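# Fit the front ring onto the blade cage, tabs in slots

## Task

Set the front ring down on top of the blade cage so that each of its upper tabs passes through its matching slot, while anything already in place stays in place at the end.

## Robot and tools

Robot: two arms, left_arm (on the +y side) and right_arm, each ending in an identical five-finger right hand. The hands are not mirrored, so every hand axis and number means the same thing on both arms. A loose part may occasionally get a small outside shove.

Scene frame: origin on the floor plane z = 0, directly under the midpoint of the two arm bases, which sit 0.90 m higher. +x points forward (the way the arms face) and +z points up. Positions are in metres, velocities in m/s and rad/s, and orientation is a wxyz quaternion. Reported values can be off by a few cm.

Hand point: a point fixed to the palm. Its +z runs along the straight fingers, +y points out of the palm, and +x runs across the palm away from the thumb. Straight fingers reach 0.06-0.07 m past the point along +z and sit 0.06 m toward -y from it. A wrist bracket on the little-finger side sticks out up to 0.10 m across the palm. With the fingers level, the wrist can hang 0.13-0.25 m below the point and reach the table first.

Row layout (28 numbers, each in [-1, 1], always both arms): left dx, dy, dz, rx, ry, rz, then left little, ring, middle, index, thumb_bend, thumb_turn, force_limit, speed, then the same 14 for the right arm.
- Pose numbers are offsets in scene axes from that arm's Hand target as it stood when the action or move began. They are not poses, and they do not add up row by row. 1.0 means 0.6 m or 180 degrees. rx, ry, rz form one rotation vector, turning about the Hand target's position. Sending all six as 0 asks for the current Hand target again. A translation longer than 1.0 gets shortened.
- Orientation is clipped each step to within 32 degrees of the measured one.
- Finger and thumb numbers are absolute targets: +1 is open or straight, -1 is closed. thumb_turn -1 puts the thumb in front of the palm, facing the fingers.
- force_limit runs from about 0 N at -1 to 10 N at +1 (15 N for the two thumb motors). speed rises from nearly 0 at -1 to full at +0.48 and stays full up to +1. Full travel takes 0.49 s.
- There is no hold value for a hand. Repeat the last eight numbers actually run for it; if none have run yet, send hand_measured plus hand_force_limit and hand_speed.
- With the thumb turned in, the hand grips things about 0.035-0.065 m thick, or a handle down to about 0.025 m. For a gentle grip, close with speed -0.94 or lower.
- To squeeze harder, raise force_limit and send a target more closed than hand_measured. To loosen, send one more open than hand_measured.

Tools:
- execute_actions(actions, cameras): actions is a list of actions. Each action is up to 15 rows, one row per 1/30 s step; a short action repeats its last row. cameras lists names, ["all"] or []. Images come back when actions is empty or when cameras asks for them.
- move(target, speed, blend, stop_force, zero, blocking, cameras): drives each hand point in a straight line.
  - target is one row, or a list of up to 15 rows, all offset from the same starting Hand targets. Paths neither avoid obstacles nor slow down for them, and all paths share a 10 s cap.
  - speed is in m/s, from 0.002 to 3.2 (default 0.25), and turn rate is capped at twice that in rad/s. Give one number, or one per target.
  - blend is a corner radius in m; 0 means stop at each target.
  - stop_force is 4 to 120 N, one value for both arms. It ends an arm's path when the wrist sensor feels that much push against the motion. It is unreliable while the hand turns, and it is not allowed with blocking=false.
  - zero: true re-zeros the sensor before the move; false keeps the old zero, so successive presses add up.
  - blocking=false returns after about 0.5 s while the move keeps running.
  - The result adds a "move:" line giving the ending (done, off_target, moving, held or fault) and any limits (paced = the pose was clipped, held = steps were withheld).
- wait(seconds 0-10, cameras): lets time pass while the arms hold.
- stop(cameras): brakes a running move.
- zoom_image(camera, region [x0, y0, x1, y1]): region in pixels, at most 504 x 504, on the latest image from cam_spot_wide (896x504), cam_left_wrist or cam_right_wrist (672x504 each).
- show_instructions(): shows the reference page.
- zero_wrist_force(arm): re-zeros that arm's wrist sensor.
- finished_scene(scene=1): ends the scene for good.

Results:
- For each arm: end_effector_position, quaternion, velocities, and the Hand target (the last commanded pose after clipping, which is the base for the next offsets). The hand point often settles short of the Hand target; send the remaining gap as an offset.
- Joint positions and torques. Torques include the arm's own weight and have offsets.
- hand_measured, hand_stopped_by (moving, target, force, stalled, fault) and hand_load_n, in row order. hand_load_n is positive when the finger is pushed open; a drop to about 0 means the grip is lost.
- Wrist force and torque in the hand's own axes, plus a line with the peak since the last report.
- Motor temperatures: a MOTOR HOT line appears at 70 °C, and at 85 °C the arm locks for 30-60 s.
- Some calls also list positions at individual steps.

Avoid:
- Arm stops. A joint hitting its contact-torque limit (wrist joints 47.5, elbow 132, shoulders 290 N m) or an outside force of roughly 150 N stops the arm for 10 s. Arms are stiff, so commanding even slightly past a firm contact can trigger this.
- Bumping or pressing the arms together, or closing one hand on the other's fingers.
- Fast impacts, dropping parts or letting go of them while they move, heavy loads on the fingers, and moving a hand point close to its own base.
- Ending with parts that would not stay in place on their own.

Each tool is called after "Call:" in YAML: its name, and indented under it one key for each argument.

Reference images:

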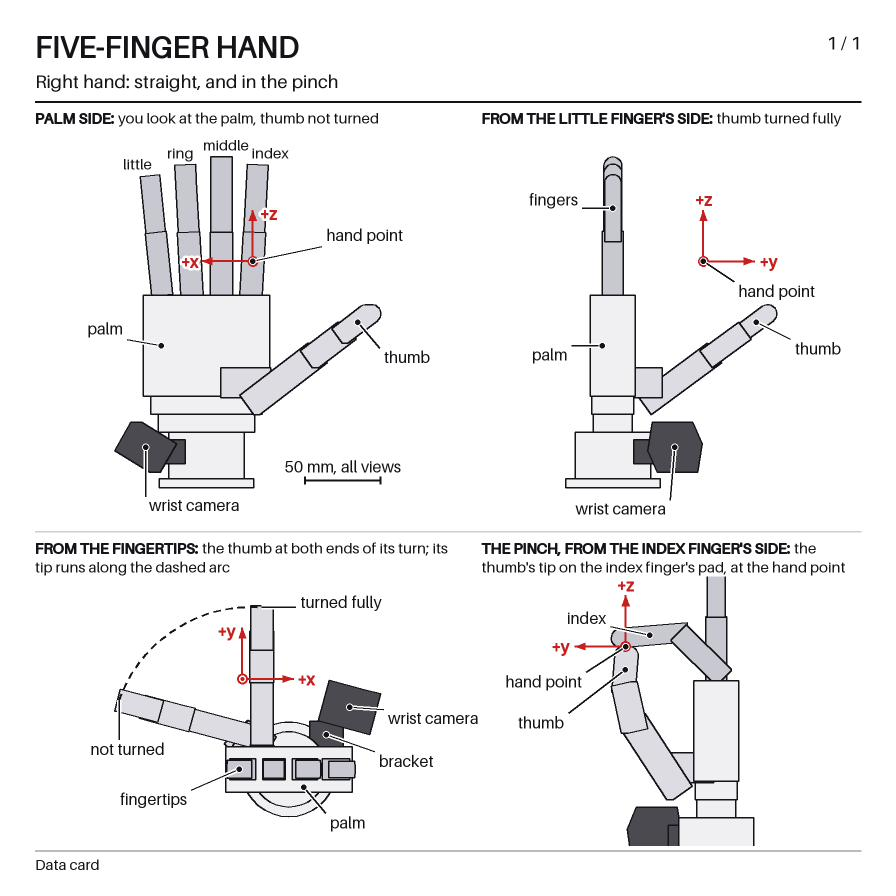

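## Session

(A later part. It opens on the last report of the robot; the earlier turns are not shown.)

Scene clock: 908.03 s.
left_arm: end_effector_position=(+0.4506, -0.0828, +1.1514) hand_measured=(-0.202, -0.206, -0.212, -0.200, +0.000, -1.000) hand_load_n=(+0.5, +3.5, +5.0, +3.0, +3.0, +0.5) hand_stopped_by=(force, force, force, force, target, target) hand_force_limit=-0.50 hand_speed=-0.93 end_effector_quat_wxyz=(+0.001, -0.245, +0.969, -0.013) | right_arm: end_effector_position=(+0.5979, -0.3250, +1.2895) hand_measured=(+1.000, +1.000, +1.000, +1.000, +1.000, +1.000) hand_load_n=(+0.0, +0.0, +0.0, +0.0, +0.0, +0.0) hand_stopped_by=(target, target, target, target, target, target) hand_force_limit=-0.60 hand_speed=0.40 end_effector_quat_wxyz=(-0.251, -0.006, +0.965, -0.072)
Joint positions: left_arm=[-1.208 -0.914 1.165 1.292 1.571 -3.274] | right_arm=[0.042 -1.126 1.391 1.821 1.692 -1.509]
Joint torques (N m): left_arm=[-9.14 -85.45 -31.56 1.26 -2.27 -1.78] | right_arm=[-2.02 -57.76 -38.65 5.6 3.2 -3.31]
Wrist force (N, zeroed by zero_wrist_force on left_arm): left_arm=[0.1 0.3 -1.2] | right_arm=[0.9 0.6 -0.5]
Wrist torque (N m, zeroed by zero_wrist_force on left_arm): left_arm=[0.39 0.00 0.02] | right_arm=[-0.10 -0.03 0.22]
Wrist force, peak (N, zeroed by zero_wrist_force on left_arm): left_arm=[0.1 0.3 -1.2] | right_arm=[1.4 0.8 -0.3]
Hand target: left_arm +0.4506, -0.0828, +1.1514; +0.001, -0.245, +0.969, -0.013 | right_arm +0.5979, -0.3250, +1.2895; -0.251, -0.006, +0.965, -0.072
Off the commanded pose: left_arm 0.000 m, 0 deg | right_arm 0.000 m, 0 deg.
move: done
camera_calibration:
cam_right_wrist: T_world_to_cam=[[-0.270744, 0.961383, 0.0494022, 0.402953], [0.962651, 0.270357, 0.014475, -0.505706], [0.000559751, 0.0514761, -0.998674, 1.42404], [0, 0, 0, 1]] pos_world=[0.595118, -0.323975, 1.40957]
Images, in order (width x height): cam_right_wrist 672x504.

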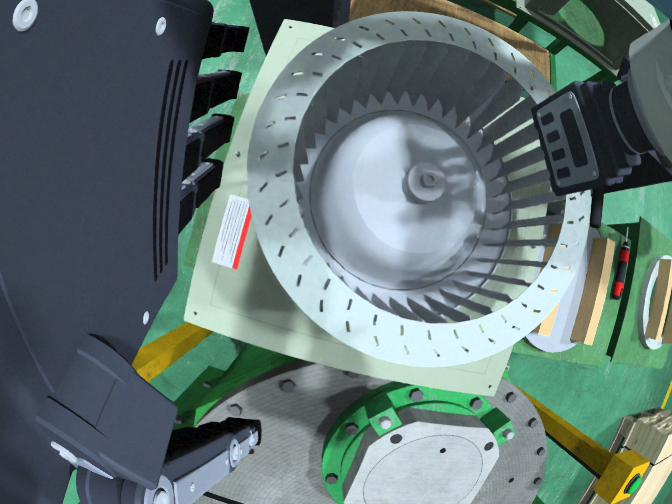

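Call:
move:
  target:
    - [0, 0, 0, 0, 0, 0, -0.26, -0.28, -0.45, -0.4, 0, -1, -0.5, -0.93, -0.05, -0.3, 0, 0.12, 0, 0, 1, 1, 1, 1, 1, 1, -0.6, 0.4]
    - [0, 0, 0, 0, 0, 0, -0.26, -0.28, -0.45, -0.4, 0, -1, -0.5, -0.93, -0.108, -0.3633, -0.1708, 0.428, 0, 0, 1, 1, 1, 1, 1, 1, -0.6, 0.4]
  speed: 0.25
  blend: [0.03, 0]
  cameras: ["cam_right_wrist"]

Call:
zoom_image:
  camera: "cam_right_wrist"
  region: [240, 60, 440, 260]

Call:
zoom_image:
  camera: "cam_right_wrist"
  region: [240, 230, 440, 430]

Scene clock: 943.00 s.
left_arm: end_effector_position=(+0.4506, -0.0828, +1.1514) hand_measured=(-0.202, -0.206, -0.212, -0.200, +0.000, -1.000) hand_load_n=(+0.5, +3.5, +5.0, +3.0, +3.0, +0.5) hand_stopped_by=(force, force, force, force, target, target) hand_force_limit=-0.50 hand_speed=-0.93 end_effector_quat_wxyz=(+0.001, -0.245, +0.969, -0.013) | right_arm: end_effector_position=(+0.5331, -0.5430, +1.1871) hand_measured=(+1.000, +1.000, +1.000, +1.000, +1.000, +1.000) hand_load_n=(+0.0, +0.0, +0.0, +0.0, +0.0, +0.0) hand_stopped_by=(target, target, target, target, target, target) hand_force_limit=-0.60 hand_speed=0.40 end_effector_quat_wxyz=(-0.192, -0.161, +0.800, +0.545)
Joint positions: left_arm=[-1.208 -0.914 1.165 1.292 1.571 -3.274] | right_arm=[-0.624 -0.931 1.869 1.838 1.186 -2.858]
Joint torques (N m): left_arm=[-6.87 -88.49 -32.96 1.35 -1.13 -1.63] | right_arm=[-11.09 -49.63 -12.69 5.68 -4.2 -3.54]
Wrist force (N, zeroed by zero_wrist_force on left_arm): left_arm=[-0.1 -0.1 -1.0] | right_arm=[-0.4 3.3 1.9]
Wrist torque (N m, zeroed by zero_wrist_force on left_arm): left_arm=[0.30 0.00 -0.01] | right_arm=[-0.43 -0.22 0.24]
Wrist force, peak (N, zeroed by zero_wrist_force on left_arm): left_arm=[0.0 0.0 -1.7] | right_arm=[-0.5 3.6 1.7]
Hand target: left_arm +0.4506, -0.0828, +1.1514; +0.001, -0.245, +0.969, -0.013 | right_arm +0.5331, -0.5430, +1.1871; -0.192, -0.161, +0.800, +0.545
Off the commanded pose: left_arm 0.000 m, 0 deg | right_arm 0.000 m, 0 deg.
move: done
camera_calibration:
cam_right_wrist: T_world_to_cam=[[-0.270684, 0.167586, 0.947969, -0.897631], [0.962668, 0.0465483, 0.266652, -0.803782], [0.000560691, 0.984758, -0.173929, 0.860726], [0, 0, 0, 1]] pos_world=[0.530318, -0.659762, 1.21496]
Images, in order (width x height): cam_right_wrist 672x504.

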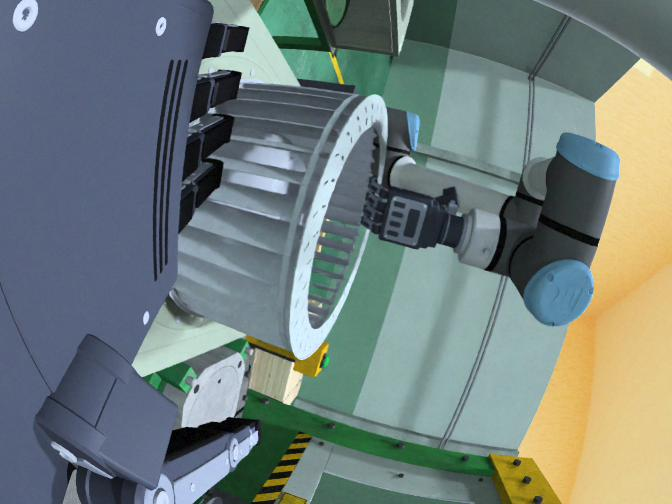

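Scaled by 2.520 from the camera's 672x504 image, which has a finer 960x720 frame.

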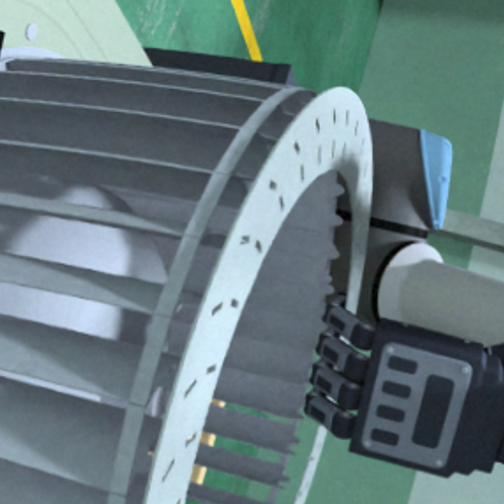

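Scaled by 2.520 from the camera's 672x504 image, which has a finer 960x720 frame.

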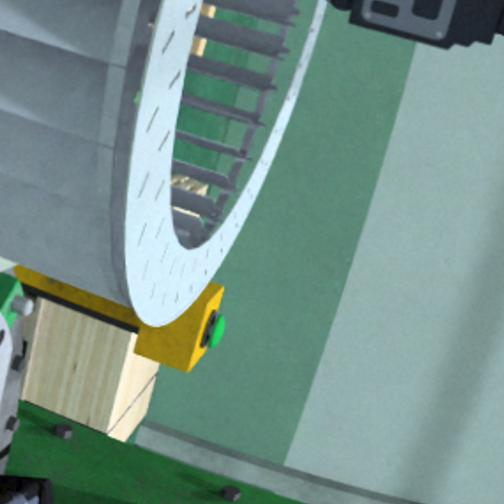

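Call:
zoom_image:
  camera: "cam_right_wrist"
  region: [290, 100, 380, 190]

Call:
zoom_image:
  camera: "cam_right_wrist"
  region: [280, 150, 370, 240]

Call:
zoom_image:
  camera: "cam_right_wrist"
  region: [270, 210, 350, 290]

Call:
zoom_image:
  camera: "cam_right_wrist"
  region: [270, 280, 350, 360]

Scaled by 5.600 from the camera's 672x504 image, which has a finer 960x720 frame.

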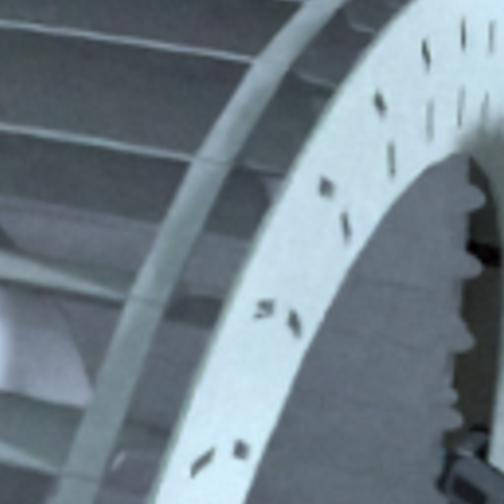

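Scaled by 5.600 from the camera's 672x504 image, which has a finer 960x720 frame.

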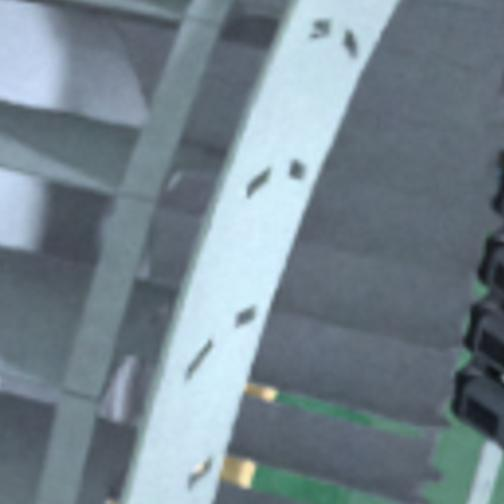

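Scaled by 6.300 from the camera's 672x504 image, which has a finer 960x720 frame.

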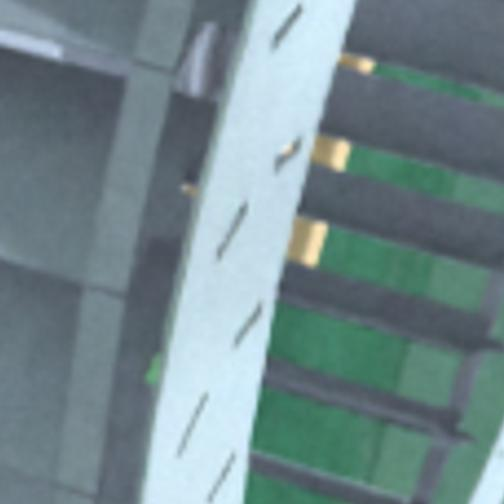

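Scaled by 6.300 from the camera's 672x504 image, which has a finer 960x720 frame.

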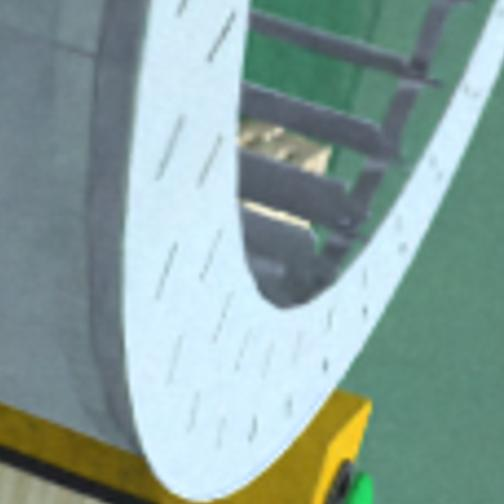

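Call:
zoom_image:
  camera: "cam_right_wrist"
  region: [285, 180, 325, 220]

Call:
zoom_image:
  camera: "cam_right_wrist"
  region: [275, 230, 315, 270]

Call:
zoom_image:
  camera: "cam_right_wrist"
  region: [310, 130, 350, 170]

Call:
zoom_image:
  camera: "cam_right_wrist"
  region: [275, 300, 315, 340]

Scaled by 12.600 from the camera's 672x504 image, which has a finer 960x720 frame.

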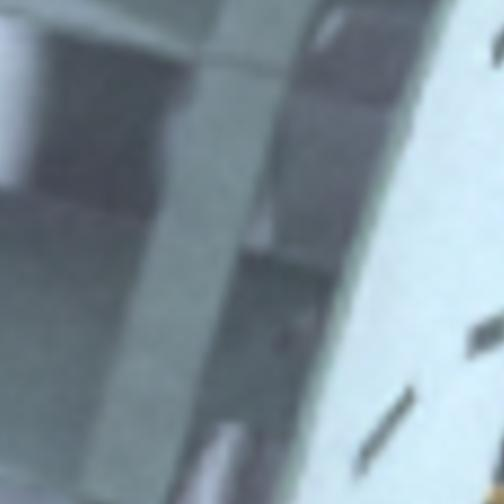

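Scaled by 12.600 from the camera's 672x504 image, which has a finer 960x720 frame.

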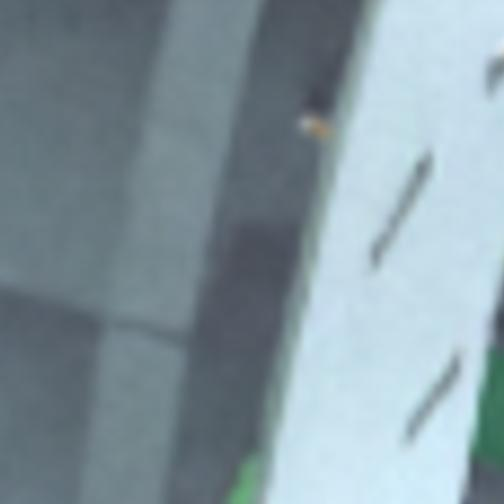

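Scaled by 12.600 from the camera's 672x504 image, which has a finer 960x720 frame.

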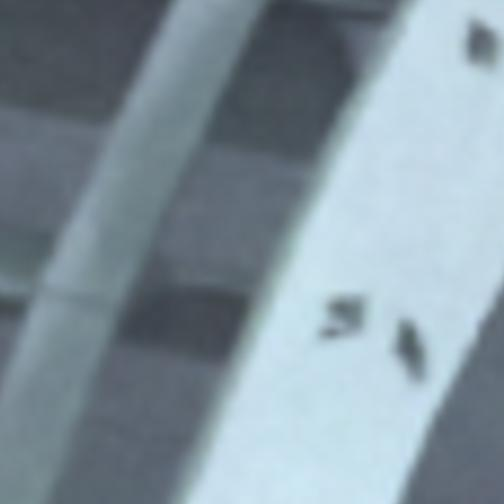

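Scaled by 12.600 from the camera's 672x504 image, which has a finer 960x720 frame.

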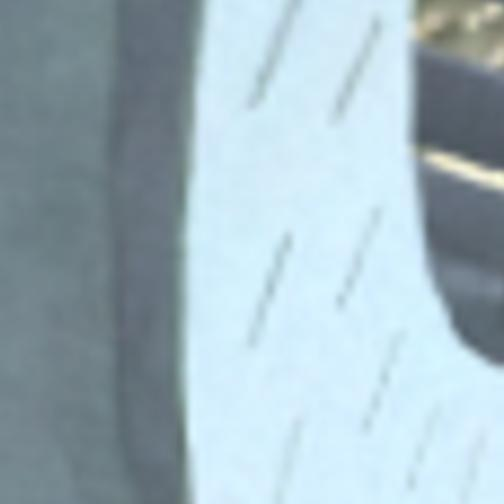

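Call:
zoom_image:
  camera: "cam_right_wrist"
  region: [290, 320, 330, 360]

Call:
zoom_image:
  camera: "cam_right_wrist"
  region: [310, 300, 350, 340]

Call:
zoom_image:
  camera: "cam_right_wrist"
  region: [325, 270, 365, 310]

Call:
zoom_image:
  camera: "cam_right_wrist"
  region: [350, 90, 400, 140]

Scaled by 12.600 from the camera's 672x504 image, which has a finer 960x720 frame.

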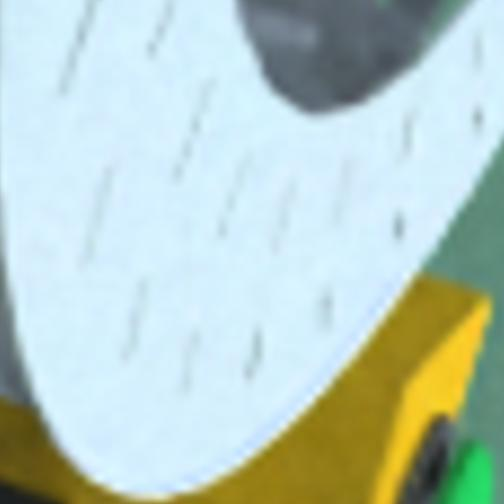

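Scaled by 12.600 from the camera's 672x504 image, which has a finer 960x720 frame.

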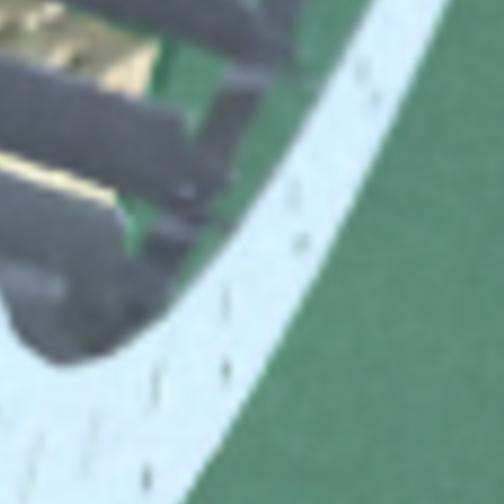

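Scaled by 12.600 from the camera's 672x504 image, which has a finer 960x720 frame.

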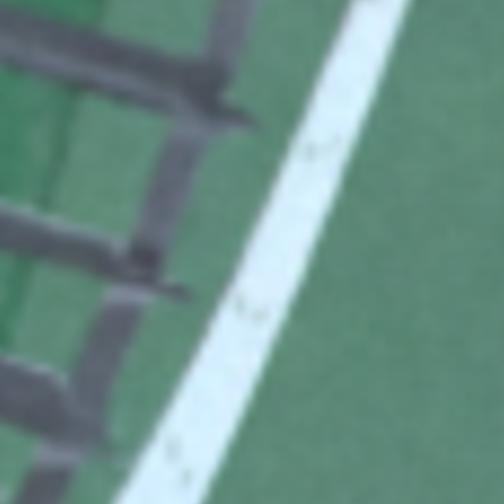

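Scaled by 10.080 from the camera's 672x504 image, which has a finer 960x720 frame.

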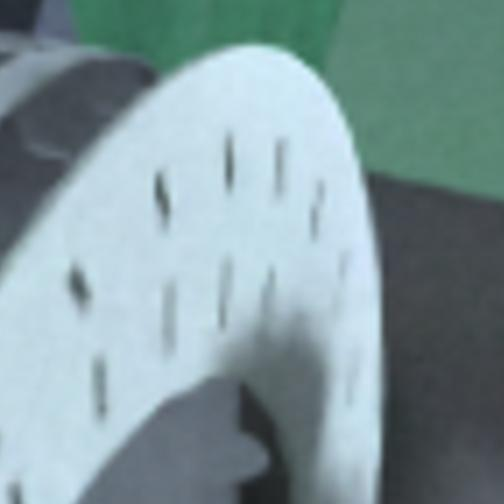

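Call:
move:
  target:
    - [0, 0, 0, 0, 0, 0, -0.26, -0.28, -0.45, -0.4, 0, -1, -0.5, -0.93, 0.0, 0.0, 0.08, -0.4444, 0, 0, 1, 1, 1, 1, 1, 1, -0.6, 0.4]
    - [0, 0, 0, 0, 0, 0, -0.26, -0.28, -0.45, -0.4, 0, -1, -0.5, -0.93, 0.0243, 0.2347, -0.0115, -0.4444, 0, 0, 1, 1, 1, 1, 1, 1, -0.6, 0.4]
  speed: 0.3
  blend: [0.01, 0]
  cameras: ["cam_right_wrist"]

Call:
zoom_image:
  camera: "cam_right_wrist"
  region: [300, 120, 440, 260]

Call:
zoom_image:
  camera: "cam_right_wrist"
  region: [260, 20, 400, 160]

Call:
zoom_image:
  camera: "cam_right_wrist"
  region: [300, 240, 440, 380]

Scene clock: 968.93 s.
left_arm: end_effector_position=(+0.4506, -0.0828, +1.1514) hand_measured=(-0.202, -0.206, -0.212, -0.200, +0.000, -1.000) hand_load_n=(+0.5, +3.0, +5.0, +3.0, +3.0, +0.5) hand_stopped_by=(force, force, force, force, target, target) hand_force_limit=-0.50 hand_speed=-0.93 end_effector_quat_wxyz=(+0.001, -0.245, +0.969, -0.013) | right_arm: end_effector_position=(+0.5476, -0.4023, +1.1802) hand_measured=(+1.000, +1.000, +1.000, +1.000, +1.000, +1.000) hand_load_n=(+0.0, +0.0, +0.0, +0.0, +0.0, +0.0) hand_stopped_by=(target, target, target, target, target, target) hand_force_limit=-0.60 hand_speed=0.40 end_effector_quat_wxyz=(-0.251, +0.000, +0.963, -0.096)
Joint positions: left_arm=[-1.208 -0.914 1.165 1.292 1.571 -3.274] | right_arm=[-0.053 -1.162 1.647 1.591 1.783 -1.568]
Joint torques (N m): left_arm=[-7.01 -89.51 -33.23 1.24 0.18 -1.99] | right_arm=[11.96 -47.01 -39.13 2.82 -3.51 3.06]
Wrist force (N, zeroed by zero_wrist_force on left_arm): left_arm=[0.2 0.1 -1.1] | right_arm=[0.7 0.9 -0.1]
Wrist torque (N m, zeroed by zero_wrist_force on left_arm): left_arm=[0.35 -0.02 0.02] | right_arm=[-0.02 -0.03 0.03]
Wrist force, peak (N, zeroed by zero_wrist_force on left_arm): left_arm=[-0.1 0.0 -1.6] | right_arm=[-0.6 4.0 2.1]
Hand target: left_arm +0.4506, -0.0828, +1.1514; +0.001, -0.245, +0.969, -0.013 | right_arm +0.5476, -0.4022, +1.1802; -0.251, +0.000, +0.963, -0.096
Off the commanded pose: left_arm 0.000 m, 0 deg | right_arm 0.000 m, 0 deg.
move: done
camera_calibration:
cam_right_wrist: T_world_to_cam=[[-0.270702, 0.962663, -0.00015891, 0.528016], [0.962663, 0.270702, 0.000537427, -0.418331], [0.000560379, -0.0000074943, -1, 1.29972], [0, 0, 0, 1]] pos_world=[0.544918, -0.395049, 1.30003]
Images, in order (width x height): cam_right_wrist 672x504.

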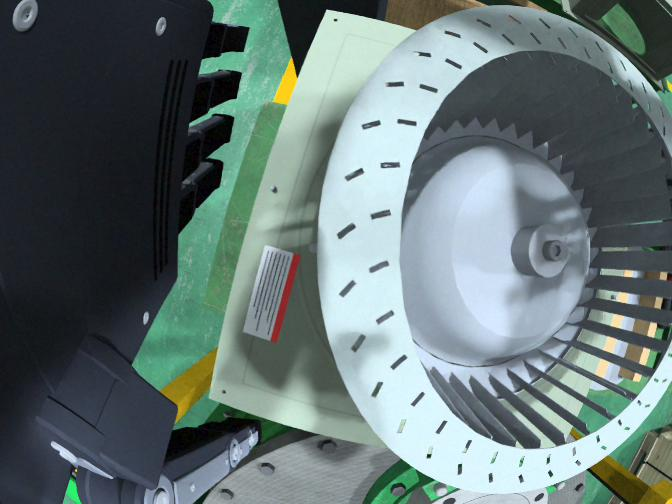

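Scaled by 3.600 from the camera's 672x504 image, which has a finer 960x720 frame.

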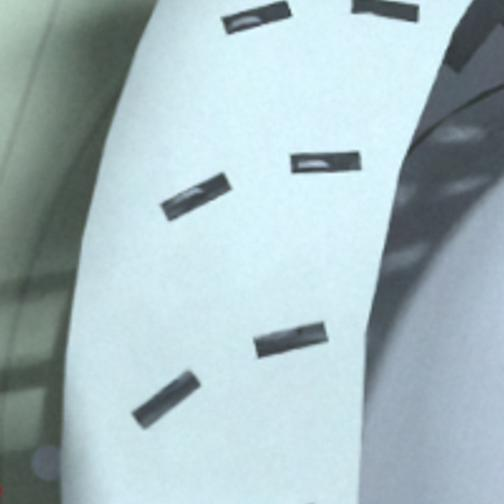

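Scaled by 3.600 from the camera's 672x504 image, which has a finer 960x720 frame.

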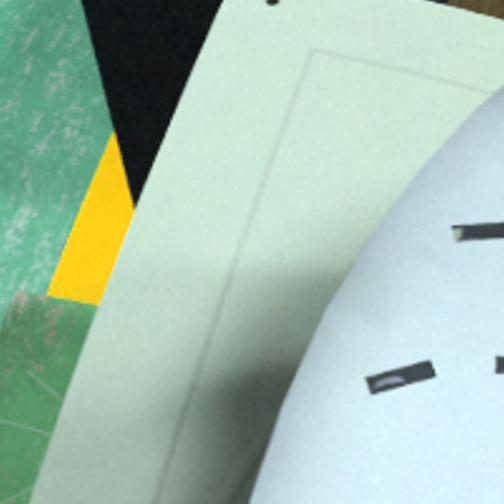

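Scaled by 3.600 from the camera's 672x504 image, which has a finer 960x720 frame.

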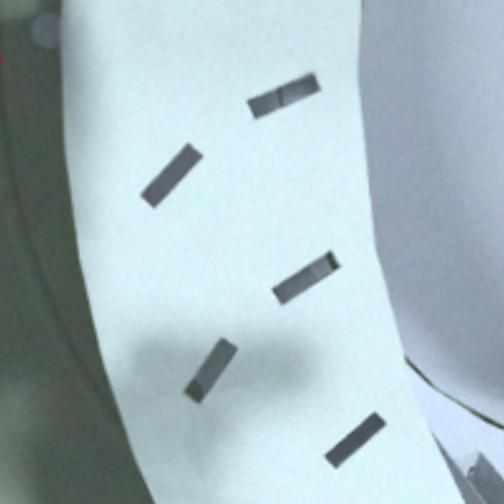

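Call:
zoom_image:
  camera: "cam_right_wrist"
  region: [355, 105, 425, 175]

Call:
zoom_image:
  camera: "cam_right_wrist"
  region: [335, 155, 405, 225]

Call:
zoom_image:
  camera: "cam_right_wrist"
  region: [330, 210, 400, 280]

Call:
zoom_image:
  camera: "cam_right_wrist"
  region: [335, 260, 405, 330]

Call:
zoom_image:
  camera: "cam_right_wrist"
  region: [345, 310, 415, 380]

Call:
zoom_image:
  camera: "cam_right_wrist"
  region: [380, 40, 450, 110]

Call:
zoom_image:
  camera: "cam_right_wrist"
  region: [365, 360, 435, 430]

Call:
zoom_image:
  camera: "cam_right_wrist"
  region: [410, 410, 480, 480]

Scaled by 7.200 from the camera's 672x504 image, which has a finer 960x720 frame.

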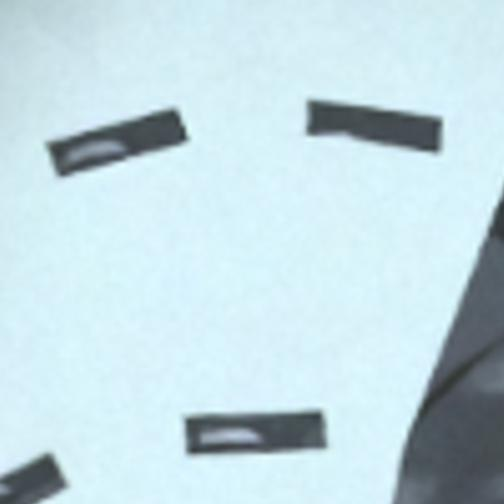

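Scaled by 7.200 from the camera's 672x504 image, which has a finer 960x720 frame.

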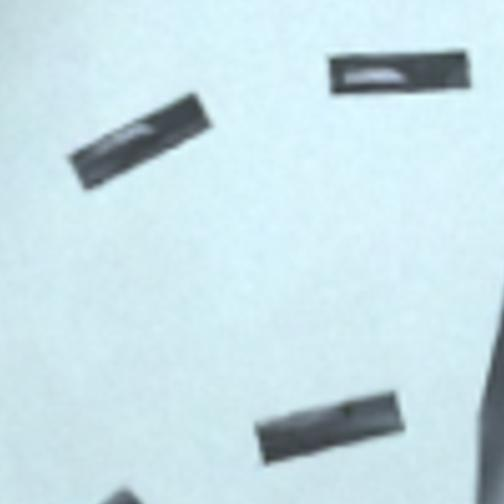

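Scaled by 7.200 from the camera's 672x504 image, which has a finer 960x720 frame.

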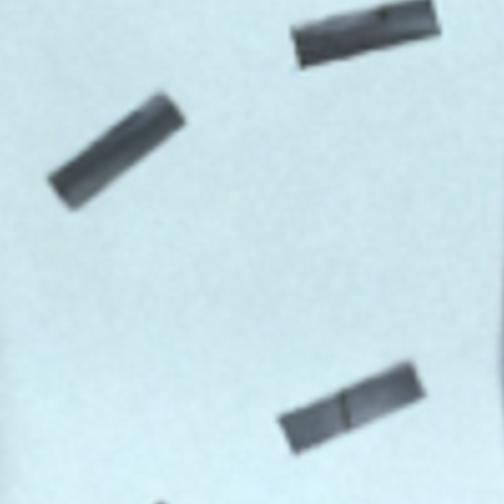

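Scaled by 7.200 from the camera's 672x504 image, which has a finer 960x720 frame.

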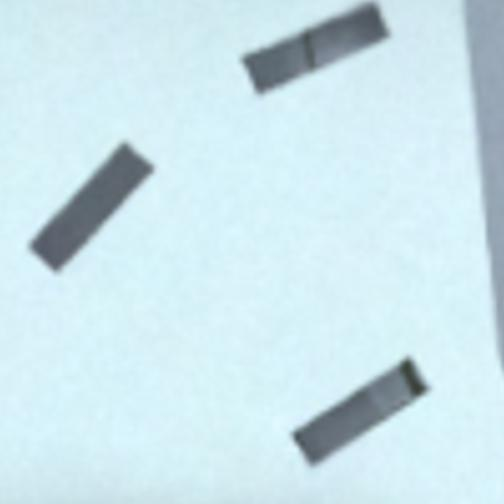

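Scaled by 7.200 from the camera's 672x504 image, which has a finer 960x720 frame.

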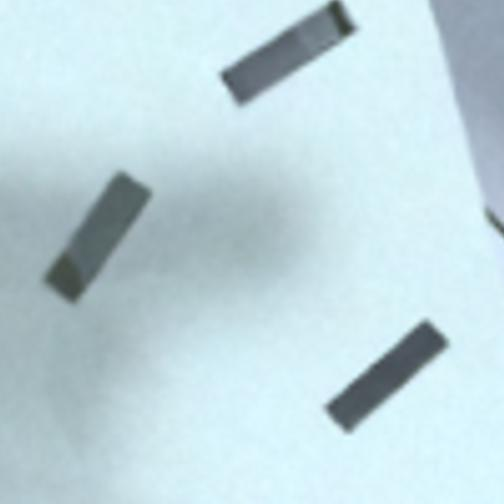

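Scaled by 7.200 from the camera's 672x504 image, which has a finer 960x720 frame.

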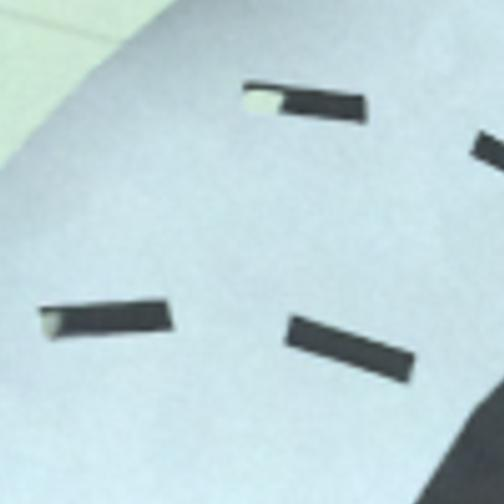

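Scaled by 7.200 from the camera's 672x504 image, which has a finer 960x720 frame.

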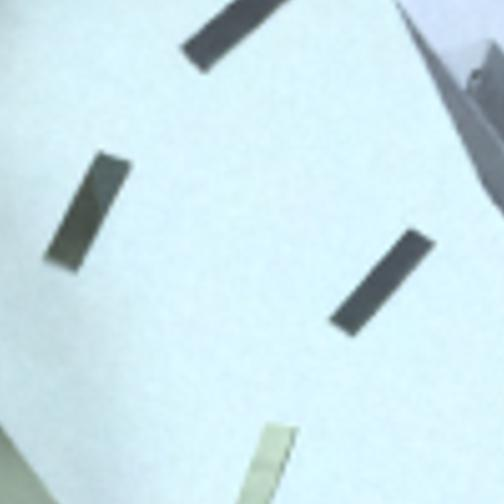

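Scaled by 7.200 from the camera's 672x504 image, which has a finer 960x720 frame.

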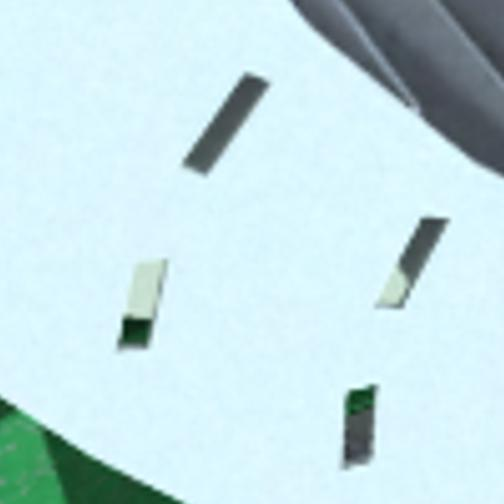

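Call:
move:
  target:
    - [0, 0, 0.005, 0, 0, 0, -0.26, -0.28, -0.45, -0.4, 0, -1, -0.5, -0.93, 0, 0, 0, 0, 0, 0, 1, 1, 1, 1, 1, 1, -0.6, 0.4]
    - [-0.0005, -0.002, 0.002, 0, 0, 0, -0.26, -0.28, -0.45, -0.4, 0, -1, -0.5, -0.93, 0, 0, 0, 0, 0, 0, 1, 1, 1, 1, 1, 1, -0.6, 0.4]
  speed: 0.02
  cameras: ["cam_right_wrist"]

Call:
zoom_image:
  camera: "cam_right_wrist"
  region: [355, 105, 425, 175]

Call:
zoom_image:
  camera: "cam_right_wrist"
  region: [335, 155, 405, 225]

Call:
zoom_image:
  camera: "cam_right_wrist"
  region: [330, 210, 400, 280]

Call:
zoom_image:
  camera: "cam_right_wrist"
  region: [335, 260, 405, 330]

Scene clock: 998.30 s.
left_arm: end_effector_position=(+0.4503, -0.0839, +1.1528) hand_measured=(-0.202, -0.206, -0.212, -0.200, +0.000, -1.000) hand_load_n=(+1.0, +2.5, +3.0, +4.5, +3.0, +0.5) hand_stopped_by=(force, force, force, force, target, target) hand_force_limit=-0.50 hand_speed=-0.93 end_effector_quat_wxyz=(+0.001, -0.245, +0.969, -0.013) | right_arm: end_effector_position=(+0.5476, -0.4022, +1.1802) hand_measured=(+1.000, +1.000, +1.000, +1.000, +1.000, +1.000) hand_load_n=(+0.0, +0.0, +0.0, +0.0, +0.0, +0.0) hand_stopped_by=(target, target, target, target, target, target) hand_force_limit=-0.60 hand_speed=0.40 end_effector_quat_wxyz=(-0.251, +0.000, +0.963, -0.096)
Joint positions: left_arm=[-1.209 -0.913 1.162 1.295 1.571 -3.274] | right_arm=[-0.053 -1.162 1.647 1.591 1.783 -1.568]
Joint torques (N m): left_arm=[-8.09 -86.59 -50.67 1.56 -0.15 -1.83] | right_arm=[11.89 -45.97 -39.11 4.97 -3.13 3.37]
Wrist force (N, zeroed by zero_wrist_force on left_arm): left_arm=[-0.1 0.1 0.5] | right_arm=[0.8 0.5 -0.6]
Wrist torque (N m, zeroed by zero_wrist_force on left_arm): left_arm=[-0.05 0.00 -0.01] | right_arm=[-0.04 -0.01 0.03]
Wrist force, peak (N, zeroed by zero_wrist_force on left_arm): left_arm=[0.2 0.2 -1.6] | right_arm=[0.9 1.2 -0.4]
Hand target: left_arm +0.4503, -0.0840, +1.1526; +0.001, -0.245, +0.969, -0.013 | right_arm +0.5476, -0.4022, +1.1802; -0.251, +0.000, +0.963, -0.096
Off the commanded pose: left_arm 0.000 m, 0 deg | right_arm 0.000 m, 0 deg.
move: done
camera_calibration:
cam_right_wrist: T_world_to_cam=[[-0.270702, 0.962663, -0.00015891, 0.52792], [0.962663, 0.270702, 0.000537427, -0.418358], [0.000560379, -0.0000074943, -1, 1.29972], [0, 0, 0, 1]] pos_world=[0.544918, -0.394949, 1.30003]
Images, in order (width x height): cam_right_wrist 672x504.

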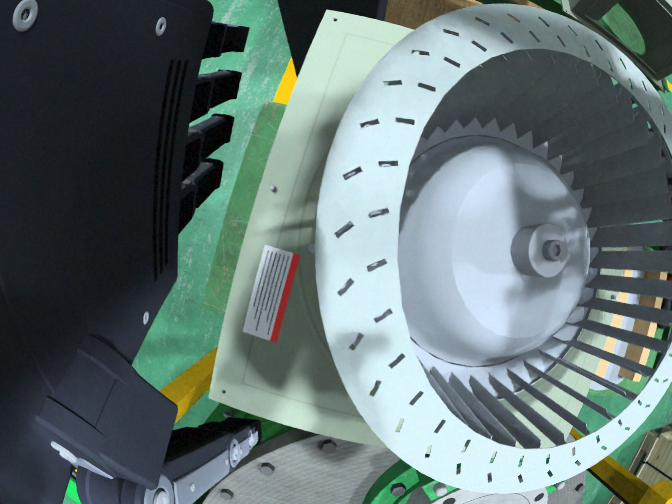

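Scaled by 7.200 from the camera's 672x504 image, which has a finer 960x720 frame.

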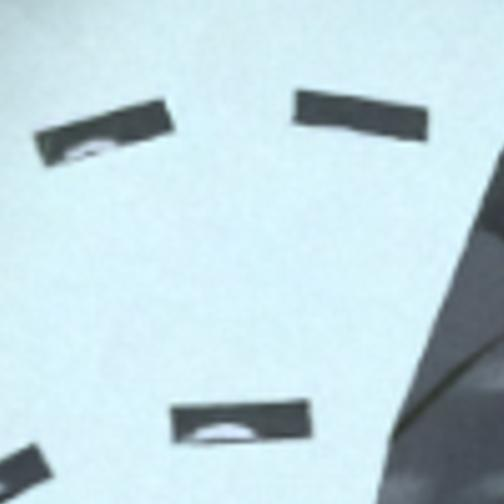

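Scaled by 7.200 from the camera's 672x504 image, which has a finer 960x720 frame.

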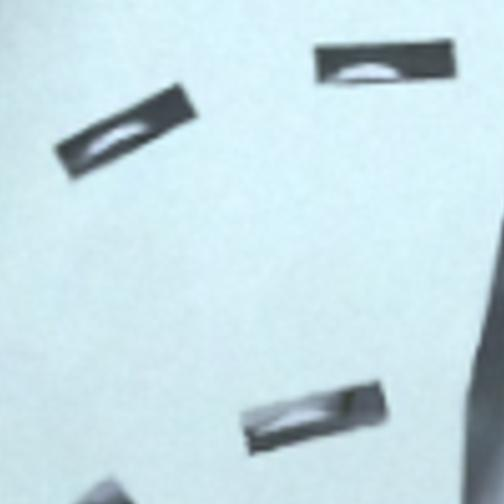

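Scaled by 7.200 from the camera's 672x504 image, which has a finer 960x720 frame.

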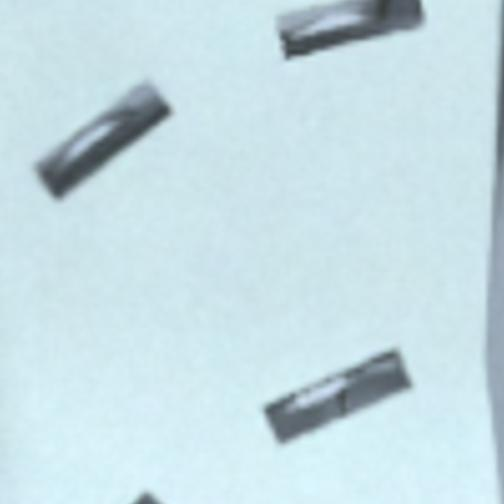

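Scaled by 7.200 from the camera's 672x504 image, which has a finer 960x720 frame.

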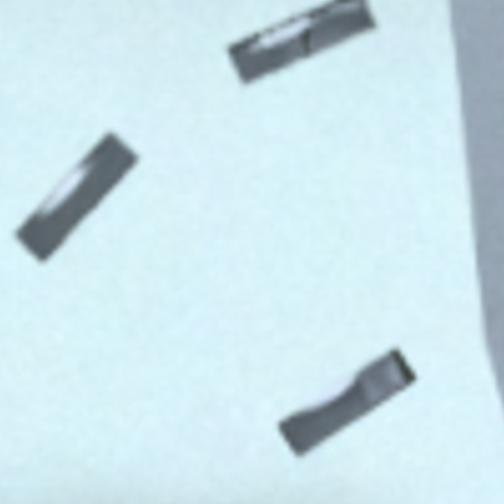

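Call:
move:
  target:
    - [-0.0004, -0.0008, 0, 0, 0, 0, -0.26, -0.28, -0.45, -0.4, 0, -1, -0.5, -0.93, 0, 0, 0, 0, 0, 0, 1, 1, 1, 1, 1, 1, -0.6, 0.4]
    - [-0.0004, -0.0008, -0.0043, 0, 0, 0, -0.26, -0.28, -0.45, -0.4, 0, -1, -0.5, -0.93, 0, 0, 0, 0, 0, 0, 1, 1, 1, 1, 1, 1, -0.6, 0.4]
  speed: 0.02
  cameras: ["cam_right_wrist"]

Call:
zoom_image:
  camera: "cam_right_wrist"
  region: [355, 105, 425, 175]

Call:
zoom_image:
  camera: "cam_right_wrist"
  region: [335, 155, 405, 225]

Call:
zoom_image:
  camera: "cam_right_wrist"
  region: [330, 210, 400, 280]

Call:
zoom_image:
  camera: "cam_right_wrist"
  region: [335, 260, 405, 330]

Scene clock: 1028.00 s.
left_arm: end_effector_position=(+0.4501, -0.0845, +1.1501) hand_measured=(-0.202, -0.206, -0.212, -0.200, +0.000, -1.000) hand_load_n=(-0.5, +2.0, +3.5, +4.0, +3.0, +0.5) hand_stopped_by=(force, force, force, force, target, target) hand_force_limit=-0.50 hand_speed=-0.93 end_effector_quat_wxyz=(+0.001, -0.245, +0.969, -0.013) | right_arm: end_effector_position=(+0.5476, -0.4022, +1.1802) hand_measured=(+1.000, +1.000, +1.000, +1.000, +1.000, +1.000) hand_load_n=(+0.0, +0.0, +0.0, +0.0, +0.0, +0.0) hand_stopped_by=(target, target, target, target, target, target) hand_force_limit=-0.60 hand_speed=0.40 end_effector_quat_wxyz=(-0.251, +0.000, +0.963, -0.096)
Joint positions: left_arm=[-1.209 -0.911 1.163 1.291 1.571 -3.275] | right_arm=[-0.053 -1.162 1.647 1.591 1.783 -1.568]
Joint torques (N m): left_arm=[-7.5 -86.98 -31.16 0.37 -1.77 -1.74] | right_arm=[10.27 -45.31 -39.82 4.98 -2.37 2.8]
Wrist force (N, zeroed by zero_wrist_force on left_arm): left_arm=[1.0 -0.5 -2.7] | right_arm=[0.8 0.8 -0.3]
Wrist torque (N m, zeroed by zero_wrist_force on left_arm): left_arm=[0.01 0.16 -0.01] | right_arm=[-0.01 -0.03 0.04]
Wrist force, peak (N, zeroed by zero_wrist_force on left_arm): left_arm=[1.0 -0.5 -2.7] | right_arm=[1.1 1.1 -0.4]
Hand target: left_arm +0.4501, -0.0845, +1.1500; +0.001, -0.245, +0.969, -0.013 | right_arm +0.5476, -0.4022, +1.1802; -0.251, +0.000, +0.963, -0.096
Off the commanded pose: left_arm 0.000 m, 0 deg | right_arm 0.000 m, 0 deg.
move: done
camera_calibration:
cam_right_wrist: T_world_to_cam=[[-0.270702, 0.962663, -0.00015891, 0.52792], [0.962663, 0.270702, 0.000537427, -0.418358], [0.000560379, -0.0000074943, -1, 1.29972], [0, 0, 0, 1]] pos_world=[0.544918, -0.394949, 1.30003]
Images, in order (width x height): cam_right_wrist 672x504.

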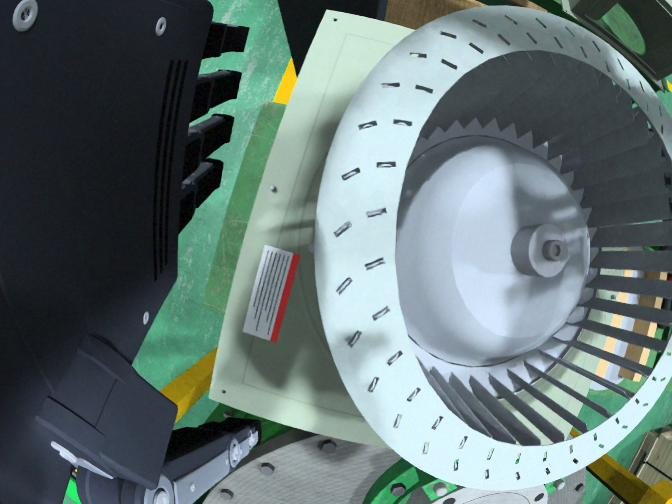

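Scaled by 7.200 from the camera's 672x504 image, which has a finer 960x720 frame.

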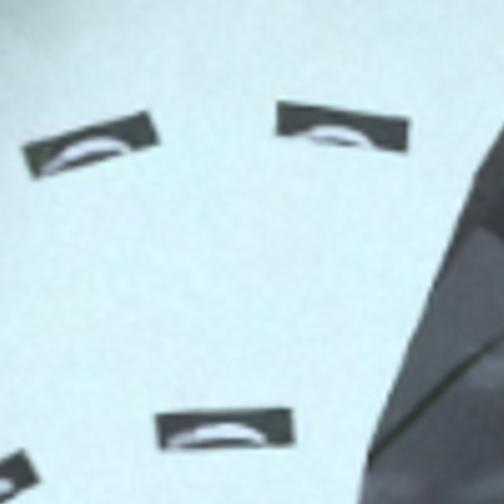

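Scaled by 7.200 from the camera's 672x504 image, which has a finer 960x720 frame.

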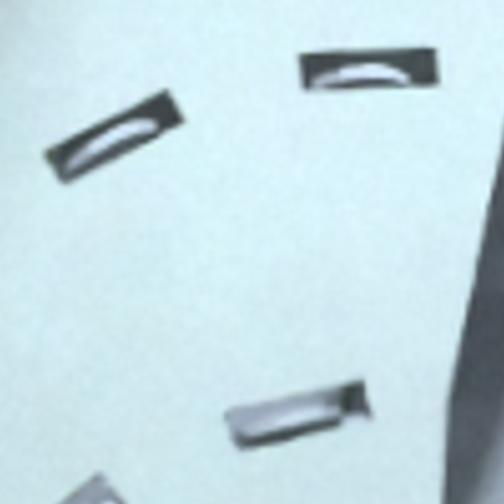

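Scaled by 7.200 from the camera's 672x504 image, which has a finer 960x720 frame.

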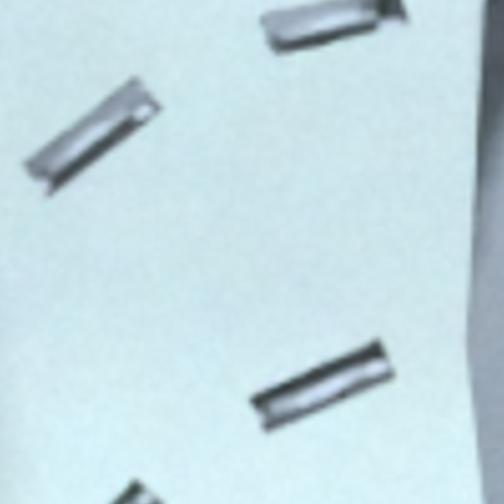

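Scaled by 7.200 from the camera's 672x504 image, which has a finer 960x720 frame.

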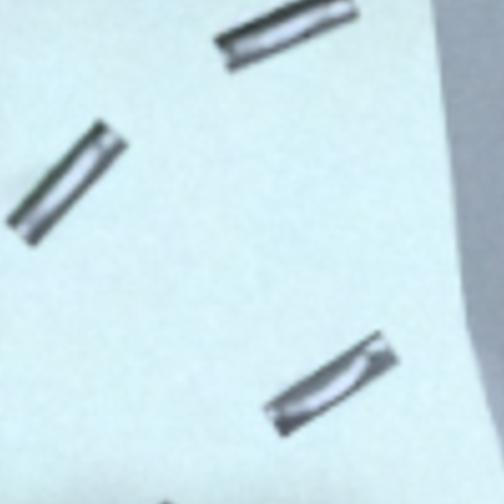

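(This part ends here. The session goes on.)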